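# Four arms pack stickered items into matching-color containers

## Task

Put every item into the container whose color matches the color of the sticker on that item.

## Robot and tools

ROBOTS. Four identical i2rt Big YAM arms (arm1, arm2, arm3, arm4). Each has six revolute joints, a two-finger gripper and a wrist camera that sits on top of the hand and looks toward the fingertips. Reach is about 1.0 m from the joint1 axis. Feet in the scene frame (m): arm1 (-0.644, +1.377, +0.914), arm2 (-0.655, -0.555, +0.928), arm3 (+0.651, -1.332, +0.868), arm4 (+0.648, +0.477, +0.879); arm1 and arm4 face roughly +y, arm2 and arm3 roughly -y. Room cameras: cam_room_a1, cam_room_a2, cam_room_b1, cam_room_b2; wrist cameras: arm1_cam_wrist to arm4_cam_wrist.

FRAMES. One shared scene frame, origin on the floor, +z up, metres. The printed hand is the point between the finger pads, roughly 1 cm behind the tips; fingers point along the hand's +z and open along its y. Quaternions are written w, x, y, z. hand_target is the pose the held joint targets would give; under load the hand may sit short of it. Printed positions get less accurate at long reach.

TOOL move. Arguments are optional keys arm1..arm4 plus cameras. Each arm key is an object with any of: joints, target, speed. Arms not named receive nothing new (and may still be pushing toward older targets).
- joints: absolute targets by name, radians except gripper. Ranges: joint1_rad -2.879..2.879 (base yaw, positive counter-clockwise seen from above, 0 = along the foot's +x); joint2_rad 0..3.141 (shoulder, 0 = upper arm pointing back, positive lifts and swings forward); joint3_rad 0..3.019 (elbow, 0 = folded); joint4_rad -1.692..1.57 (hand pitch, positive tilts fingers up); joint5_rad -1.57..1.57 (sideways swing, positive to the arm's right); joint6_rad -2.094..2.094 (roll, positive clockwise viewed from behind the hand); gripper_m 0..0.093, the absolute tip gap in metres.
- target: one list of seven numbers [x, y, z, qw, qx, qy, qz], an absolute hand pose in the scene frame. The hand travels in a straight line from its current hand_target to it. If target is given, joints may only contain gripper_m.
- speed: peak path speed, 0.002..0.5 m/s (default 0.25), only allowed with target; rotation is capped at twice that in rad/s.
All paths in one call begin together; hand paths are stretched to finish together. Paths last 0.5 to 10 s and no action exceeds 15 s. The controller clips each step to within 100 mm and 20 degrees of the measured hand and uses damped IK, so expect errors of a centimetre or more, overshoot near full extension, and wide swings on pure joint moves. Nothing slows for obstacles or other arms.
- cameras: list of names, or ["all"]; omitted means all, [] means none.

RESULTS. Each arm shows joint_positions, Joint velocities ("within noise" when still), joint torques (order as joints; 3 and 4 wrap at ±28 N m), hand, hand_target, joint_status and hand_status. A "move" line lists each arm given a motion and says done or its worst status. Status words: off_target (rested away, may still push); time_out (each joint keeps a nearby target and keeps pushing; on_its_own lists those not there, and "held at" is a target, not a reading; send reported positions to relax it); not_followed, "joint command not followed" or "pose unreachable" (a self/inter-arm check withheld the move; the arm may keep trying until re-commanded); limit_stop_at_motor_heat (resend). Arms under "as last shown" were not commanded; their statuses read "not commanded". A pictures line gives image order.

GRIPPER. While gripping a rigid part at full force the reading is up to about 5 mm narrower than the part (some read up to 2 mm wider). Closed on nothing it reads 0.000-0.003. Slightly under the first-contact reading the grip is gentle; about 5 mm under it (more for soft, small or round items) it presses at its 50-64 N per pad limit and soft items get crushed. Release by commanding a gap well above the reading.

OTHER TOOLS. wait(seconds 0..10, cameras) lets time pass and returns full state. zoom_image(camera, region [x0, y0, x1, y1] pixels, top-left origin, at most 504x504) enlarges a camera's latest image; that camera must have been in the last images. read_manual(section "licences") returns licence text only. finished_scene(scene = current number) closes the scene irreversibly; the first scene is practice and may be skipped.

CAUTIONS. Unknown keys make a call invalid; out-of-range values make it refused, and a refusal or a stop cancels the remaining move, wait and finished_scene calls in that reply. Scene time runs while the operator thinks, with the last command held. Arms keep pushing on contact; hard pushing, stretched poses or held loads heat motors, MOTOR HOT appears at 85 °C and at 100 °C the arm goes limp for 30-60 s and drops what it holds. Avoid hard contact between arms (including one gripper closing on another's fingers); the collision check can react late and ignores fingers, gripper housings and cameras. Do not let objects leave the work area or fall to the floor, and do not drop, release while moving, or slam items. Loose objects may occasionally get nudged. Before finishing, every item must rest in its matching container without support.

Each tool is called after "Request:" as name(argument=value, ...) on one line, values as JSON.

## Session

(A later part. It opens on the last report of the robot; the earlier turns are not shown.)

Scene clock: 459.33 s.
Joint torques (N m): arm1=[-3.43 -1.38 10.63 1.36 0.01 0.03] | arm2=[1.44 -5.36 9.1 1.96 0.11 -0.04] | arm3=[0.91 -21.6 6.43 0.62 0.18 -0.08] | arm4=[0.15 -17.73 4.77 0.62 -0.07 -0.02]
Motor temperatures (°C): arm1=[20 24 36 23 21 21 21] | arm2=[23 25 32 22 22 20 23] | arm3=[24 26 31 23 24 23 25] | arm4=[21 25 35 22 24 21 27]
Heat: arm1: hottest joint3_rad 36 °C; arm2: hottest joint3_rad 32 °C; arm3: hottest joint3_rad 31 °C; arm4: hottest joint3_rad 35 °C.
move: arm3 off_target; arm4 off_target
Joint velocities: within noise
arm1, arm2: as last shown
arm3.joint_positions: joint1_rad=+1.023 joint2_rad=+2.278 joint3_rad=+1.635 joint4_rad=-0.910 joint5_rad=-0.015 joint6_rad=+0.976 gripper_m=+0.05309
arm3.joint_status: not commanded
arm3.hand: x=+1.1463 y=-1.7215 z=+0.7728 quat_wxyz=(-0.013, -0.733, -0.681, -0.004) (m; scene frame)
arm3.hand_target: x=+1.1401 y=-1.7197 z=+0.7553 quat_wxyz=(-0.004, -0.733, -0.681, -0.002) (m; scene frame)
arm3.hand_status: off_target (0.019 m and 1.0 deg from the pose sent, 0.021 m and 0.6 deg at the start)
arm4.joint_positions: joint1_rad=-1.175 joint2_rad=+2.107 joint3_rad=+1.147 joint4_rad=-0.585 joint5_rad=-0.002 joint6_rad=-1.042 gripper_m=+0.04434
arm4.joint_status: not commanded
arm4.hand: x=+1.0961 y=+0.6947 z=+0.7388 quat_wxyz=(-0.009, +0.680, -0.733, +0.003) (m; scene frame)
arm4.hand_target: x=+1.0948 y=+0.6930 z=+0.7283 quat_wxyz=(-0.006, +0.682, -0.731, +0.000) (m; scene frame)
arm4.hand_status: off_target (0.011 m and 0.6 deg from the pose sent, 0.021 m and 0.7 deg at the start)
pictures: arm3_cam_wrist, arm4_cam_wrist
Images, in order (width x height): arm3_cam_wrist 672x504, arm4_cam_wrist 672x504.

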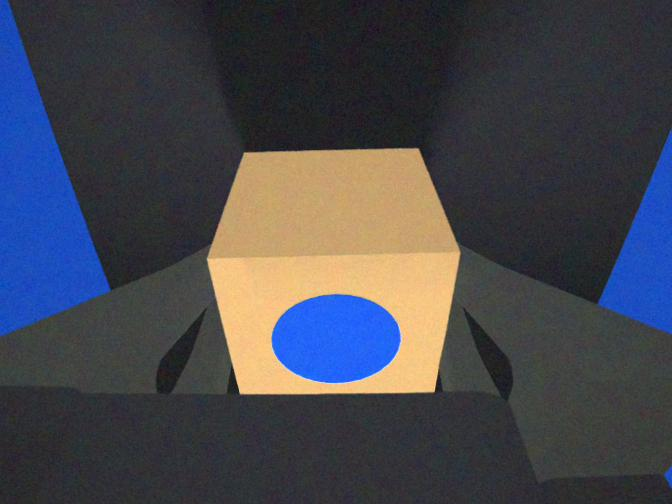

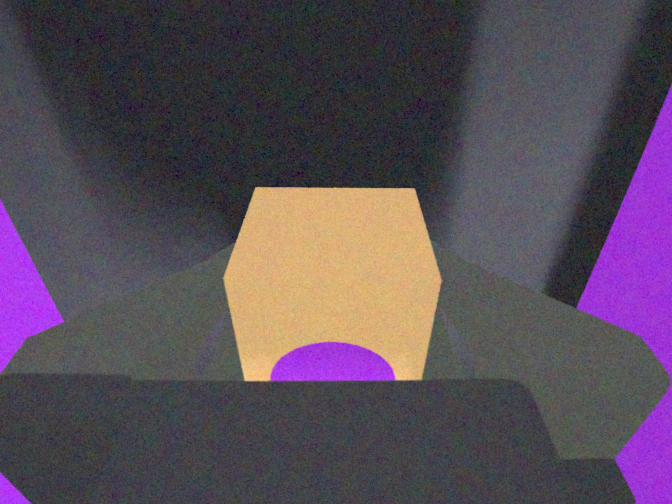

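Request:
move(arm3={"target": [1.1405, -1.72, 0.763, -0.0056, -0.7325, -0.6807, -0.003], "speed": 0.05}, arm4={"target": [1.094, 0.693, 0.718, -0.0058, 0.682, -0.7314, 0.0], "speed": 0.05}, cameras=[])

Request:
move(arm3={"joints": {"gripper_m": 0.08}}, arm4={"target": [1.094, 0.693, 0.71, -0.0058, 0.682, -0.7314, 0.0], "speed": 0.05}, cameras=["arm3_cam_wrist", "arm4_cam_wrist"])

Scene clock: 467.30 s.
Joint torques (N m): arm1=[-2.26 -0.97 10.76 1.55 -0.07 -0.02] | arm2=[1.44 -5.3 9.1 1.94 0.11 -0.05] | arm3=[0.79 -22.83 6.35 0.2 0.12 -0.09] | arm4=[0.5 -16.5 4.7 0.65 -0.09 -0.02]
Motor temperatures (°C): arm1=[20 24 36 23 21 21 21] | arm2=[23 25 32 22 22 20 23] | arm3=[24 26 30 23 24 23 25] | arm4=[21 26 34 22 24 21 27]
Heat: arm1: hottest joint3_rad 36 °C; arm2: hottest joint3_rad 32 °C; arm3: hottest joint3_rad 30 °C; arm4: hottest joint3_rad 34 °C.
move: arm3 off_target; arm4 off_target
Joint velocities: within noise
arm1: as last shown
arm2.joint_positions: joint1_rad=+0.914 joint2_rad=+1.017 joint3_rad=+0.330 joint4_rad=+0.719 joint5_rad=+0.002 joint6_rad=+0.008 gripper_m=+0.08993
arm2.joint_status: not commanded
arm2.hand: x=-0.2942 y=-0.7736 z=+1.1818 quat_wxyz=(-0.693, -0.190, -0.669, +0.188) (m; scene frame)
arm2.hand_target: x=-0.2942 y=-0.7699 z=+1.1701 quat_wxyz=(-0.682, -0.187, -0.682, +0.187) (m; scene frame)
arm2.hand_status: not commanded
arm3.joint_positions: joint1_rad=+1.023 joint2_rad=+2.278 joint3_rad=+1.635 joint4_rad=-0.910 joint5_rad=-0.015 joint6_rad=+0.976 gripper_m=+0.05309
arm3.joint_status: not commanded
arm3.hand: x=+1.1463 y=-1.7215 z=+0.7728 quat_wxyz=(-0.013, -0.733, -0.681, -0.004) (m; scene frame)
arm3.hand_target: x=+1.1404 y=-1.7200 z=+0.7631 quat_wxyz=(-0.005, -0.733, -0.681, -0.003) (m; scene frame)
arm3.hand_status: off_target (0.011 m and 0.9 deg from the pose sent, 0.012 m and 0.9 deg at the start)
arm4.joint_positions: joint1_rad=-1.175 joint2_rad=+2.118 joint3_rad=+1.147 joint4_rad=-0.569 joint5_rad=-0.002 joint6_rad=-1.042 gripper_m=+0.04434
arm4.joint_status: not commanded
arm4.hand: x=+1.0969 y=+0.6951 z=+0.7336 quat_wxyz=(-0.012, +0.680, -0.733, +0.003) (m; scene frame)
arm4.hand_target: x=+1.0935 y=+0.6929 z=+0.7185 quat_wxyz=(-0.006, +0.682, -0.731, +0.000) (m; scene frame)
arm4.hand_status: off_target (0.016 m and 0.9 deg from the pose sent, 0.021 m and 0.6 deg at the start)
pictures: none
No camera images: "cameras" was empty.

Scene clock: 468.27 s.
Joint torques (N m): arm1=[-2.26 -0.62 10.45 1.47 -0.05 -0.01] | arm2=[1.38 -5.19 9.1 1.95 0.11 -0.04] | arm3=[0.85 -22.65 6.34 0.16 0.11 -0.09] | arm4=[0.73 -15.74 4.75 1.17 -0.06 -0.05]
Motor temperatures (°C): arm1=[20 24 36 23 21 21 21] | arm2=[23 25 32 22 22 20 23] | arm3=[24 26 30 23 24 23 25] | arm4=[21 26 34 22 24 21 27]
Heat: arm1: hottest joint3_rad 36 °C; arm2: hottest joint3_rad 32 °C; arm3: hottest joint3_rad 30 °C; arm4: hottest joint3_rad 34 °C.
move: arm3 done; arm4 off_target
Joint velocities: within noise
arm1, arm2: as last shown
arm3.joint_positions: joint1_rad=+1.023 joint2_rad=+2.278 joint3_rad=+1.635 joint4_rad=-0.910 joint5_rad=-0.015 joint6_rad=+0.976 gripper_m=+0.07996
arm3.joint_status: all done
arm3.hand: x=+1.1463 y=-1.7215 z=+0.7728 quat_wxyz=(-0.013, -0.733, -0.681, -0.004) (m; scene frame)
arm3.hand_target: x=+1.1404 y=-1.7200 z=+0.7631 quat_wxyz=(-0.005, -0.733, -0.681, -0.003) (m; scene frame)
arm3.hand_status: not commanded
arm4.joint_positions: joint1_rad=-1.175 joint2_rad=+2.119 joint3_rad=+1.147 joint4_rad=-0.568 joint5_rad=-0.002 joint6_rad=-1.042 gripper_m=+0.04434
arm4.joint_status: not commanded
arm4.hand: x=+1.0970 y=+0.6952 z=+0.7334 quat_wxyz=(-0.012, +0.680, -0.733, +0.003) (m; scene frame)
arm4.hand_target: x=+1.0930 y=+0.6926 z=+0.7110 quat_wxyz=(-0.006, +0.682, -0.731, +0.000) (m; scene frame)
arm4.hand_status: off_target (0.024 m and 0.9 deg from the pose sent, 0.024 m and 0.9 deg at the start)
pictures: arm3_cam_wrist, arm4_cam_wrist
Images, in order (width x height): arm3_cam_wrist 672x504, arm4_cam_wrist 672x504.

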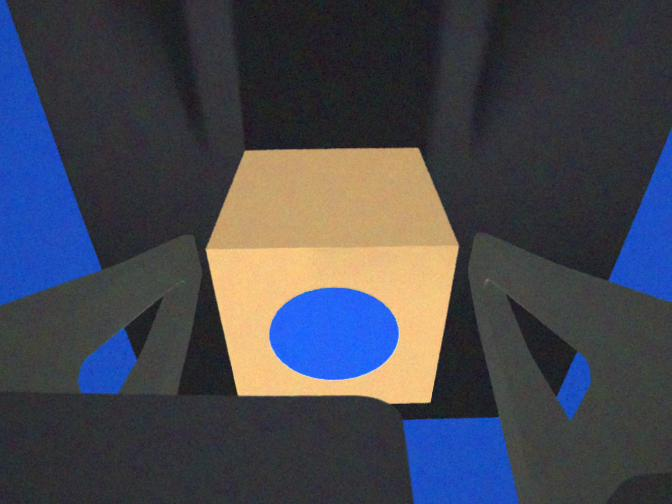

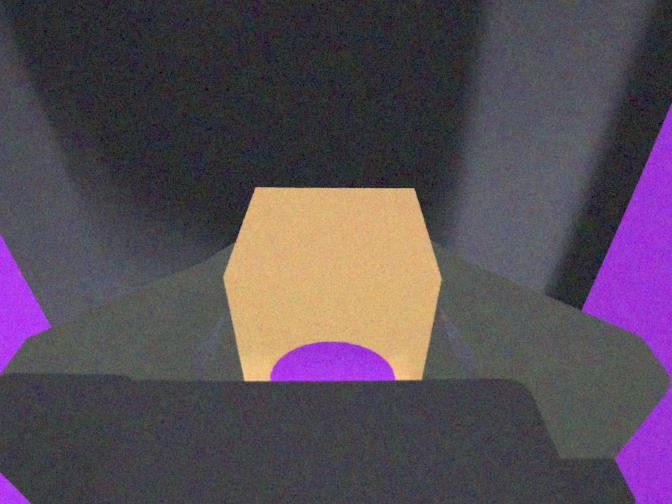

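Request:
move(arm3={"target": [1.143, -1.721, 0.95, -0.0056, -0.7325, -0.6807, -0.003], "speed": 0.12}, arm4={"target": [1.094, 0.693, 0.725, -0.0078, 0.682, -0.7314, 0.0004], "speed": 0.05}, cameras=["arm3_cam_wrist"])

Request:
move(arm4={"joints": {"gripper_m": 0.07}}, cameras=["arm4_cam_wrist"])

Request:
move(arm4={"target": [1.096, 0.694, 0.95, -0.0078, 0.682, -0.7314, 0.0004], "speed": 0.12}, cameras=["arm4_cam_wrist", "arm3_cam_wrist"])

Scene clock: 477.07 s.
Joint torques (N m): arm1=[-2.78 -0.67 10.62 1.43 -0.07 -0.03] | arm2=[1.49 -5.19 9.1 1.95 0.11 -0.05] | arm3=[0.73 -23.41 11.84 -0.54 0.12 -0.09] | arm4=[0.21 -17.96 4.41 0.38 -0.13 -0.02]
Motor temperatures (°C): arm1=[20 24 36 23 21 21 21] | arm2=[23 25 32 22 22 20 23] | arm3=[24 26 30 23 24 23 25] | arm4=[21 25 34 22 24 21 27]
Heat: arm1: hottest joint3_rad 36 °C; arm2: hottest joint3_rad 32 °C; arm3: hottest joint3_rad 30 °C; arm4: hottest joint3_rad 34 °C.
move: arm3 off_target; arm4 done
Joint velocities: within noise
arm1, arm2: as last shown
arm3.joint_positions: joint1_rad=+1.023 joint2_rad=+2.071 joint3_rad=+1.729 joint4_rad=-1.269 joint5_rad=-0.015 joint6_rad=+0.976 gripper_m=+0.07996
arm3.joint_status: not commanded
arm3.hand: x=+1.1330 y=-1.7090 z=+0.9297 quat_wxyz=(+0.016, -0.733, -0.680, +0.000) (m; scene frame)
arm3.hand_target: x=+1.1422 y=-1.7205 z=+0.9501 quat_wxyz=(-0.006, -0.733, -0.681, -0.003) (m; scene frame)
arm3.hand_status: off_target (0.026 m and 2.5 deg from the pose sent, 0.177 m and 0.9 deg at the start)
arm4.joint_positions: joint1_rad=-1.175 joint2_rad=+2.119 joint3_rad=+1.147 joint4_rad=-0.568 joint5_rad=-0.002 joint6_rad=-1.042 gripper_m=+0.04434
arm4.joint_status: not commanded
arm4.hand: x=+1.0970 y=+0.6952 z=+0.7334 quat_wxyz=(-0.012, +0.680, -0.733, +0.003) (m; scene frame)
arm4.hand_target: x=+1.0938 y=+0.6930 z=+0.7251 quat_wxyz=(-0.008, +0.682, -0.731, +0.000) (m; scene frame)
arm4.hand_status: done (0.009 m and 0.7 deg from the pose sent, 0.009 m and 0.7 deg at the start)
pictures: arm3_cam_wrist
Images, in order (width x height): arm3_cam_wrist 672x504.

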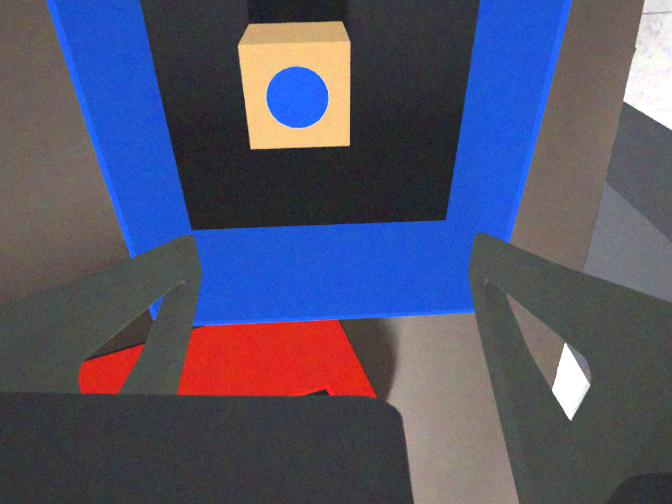

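Scene clock: 477.57 s.
Joint torques (N m): arm1=[-2.84 -0.85 10.65 1.39 -0.06 0] | arm2=[1.32 -5.13 9.07 1.99 0.11 -0.05] | arm3=[0.62 -23.47 11.89 -0.51 0.13 -0.1] | arm4=[0.5 -18.14 4.6 0.36 -0.09 -0.07]
Motor temperatures (°C): arm1=[20 24 36 23 21 21 21] | arm2=[23 25 32 22 22 20 23] | arm3=[24 26 30 23 24 23 25] | arm4=[21 25 34 22 24 21 27]
Heat: arm1: hottest joint3_rad 36 °C; arm2: hottest joint3_rad 32 °C; arm3: hottest joint3_rad 30 °C; arm4: hottest joint3_rad 34 °C.
move: arm4 done
Joint velocities: within noise
arm1, arm2, arm3: as last shown
arm4.joint_positions: joint1_rad=-1.175 joint2_rad=+2.119 joint3_rad=+1.146 joint4_rad=-0.568 joint5_rad=-0.002 joint6_rad=-1.042 gripper_m=+0.06991
arm4.joint_status: all done
arm4.hand: x=+1.0967 y=+0.6950 z=+0.7333 quat_wxyz=(-0.012, +0.680, -0.733, +0.003) (m; scene frame)
arm4.hand_target: x=+1.0938 y=+0.6930 z=+0.7250 quat_wxyz=(-0.008, +0.682, -0.731, +0.000) (m; scene frame)
arm4.hand_status: not commanded
pictures: arm4_cam_wrist
Images, in order (width x height): arm4_cam_wrist 672x504.

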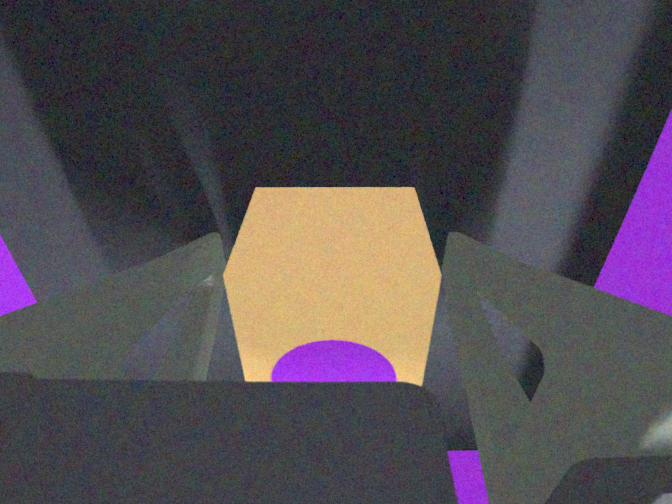

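Scene clock: 480.00 s.
Joint torques (N m): arm1=[-2.84 -1.03 10.84 1.43 -0.03 -0.01] | arm2=[1.44 -5.3 9.11 1.96 0.11 -0.04] | arm3=[0.67 -23.71 11.88 -0.51 0.13 -0.11] | arm4=[0.38 -17.67 9.89 -0.39 -0.08 -0.03]
Motor temperatures (°C): arm1=[20 24 36 23 21 21 21] | arm2=[23 25 32 22 22 20 23] | arm3=[24 26 31 23 24 23 24] | arm4=[21 25 34 22 24 21 27]
Heat: arm1: hottest joint3_rad 36 °C; arm2: hottest joint3_rad 32 °C; arm3: hottest joint3_rad 31 °C; arm4: hottest joint3_rad 34 °C.
move: arm4 off_target
Joint velocities: within noise
arm1, arm2, arm3: as last shown
arm4.joint_positions: joint1_rad=-1.175 joint2_rad=+1.746 joint3_rad=+1.226 joint4_rad=-1.068 joint5_rad=-0.002 joint6_rad=-1.042 gripper_m=+0.06991
arm4.joint_status: not commanded
arm4.hand: x=+1.0817 y=+0.6880 z=+0.9325 quat_wxyz=(+0.011, +0.680, -0.733, -0.004) (m; scene frame)
arm4.hand_target: x=+1.0954 y=+0.6938 z=+0.9501 quat_wxyz=(-0.008, +0.682, -0.731, +0.001) (m; scene frame)
arm4.hand_status: off_target (0.023 m and 2.2 deg from the pose sent, 0.217 m and 0.7 deg at the start)
pictures: arm3_cam_wrist, arm4_cam_wrist
Images, in order (width x height): arm3_cam_wrist 672x504, arm4_cam_wrist 672x504.

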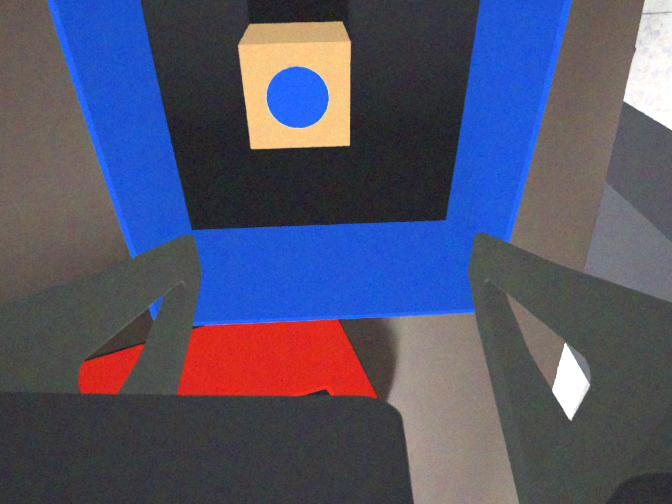

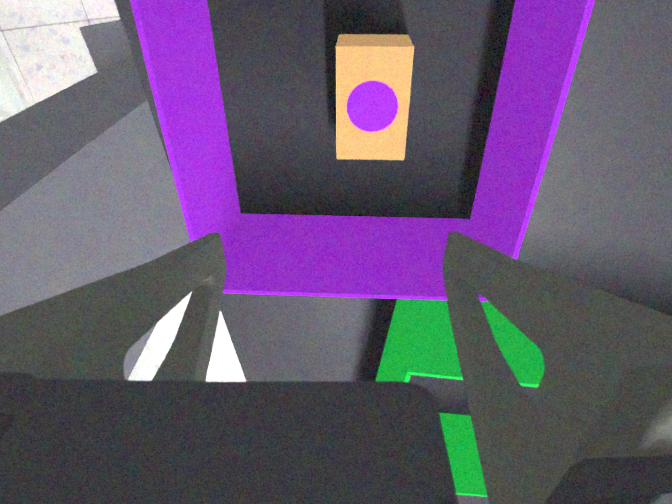

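Both items are in their matching containers, and both grippers are clear of them.

Request:
finished_scene(scene=3)

The scene is finished: the task was done.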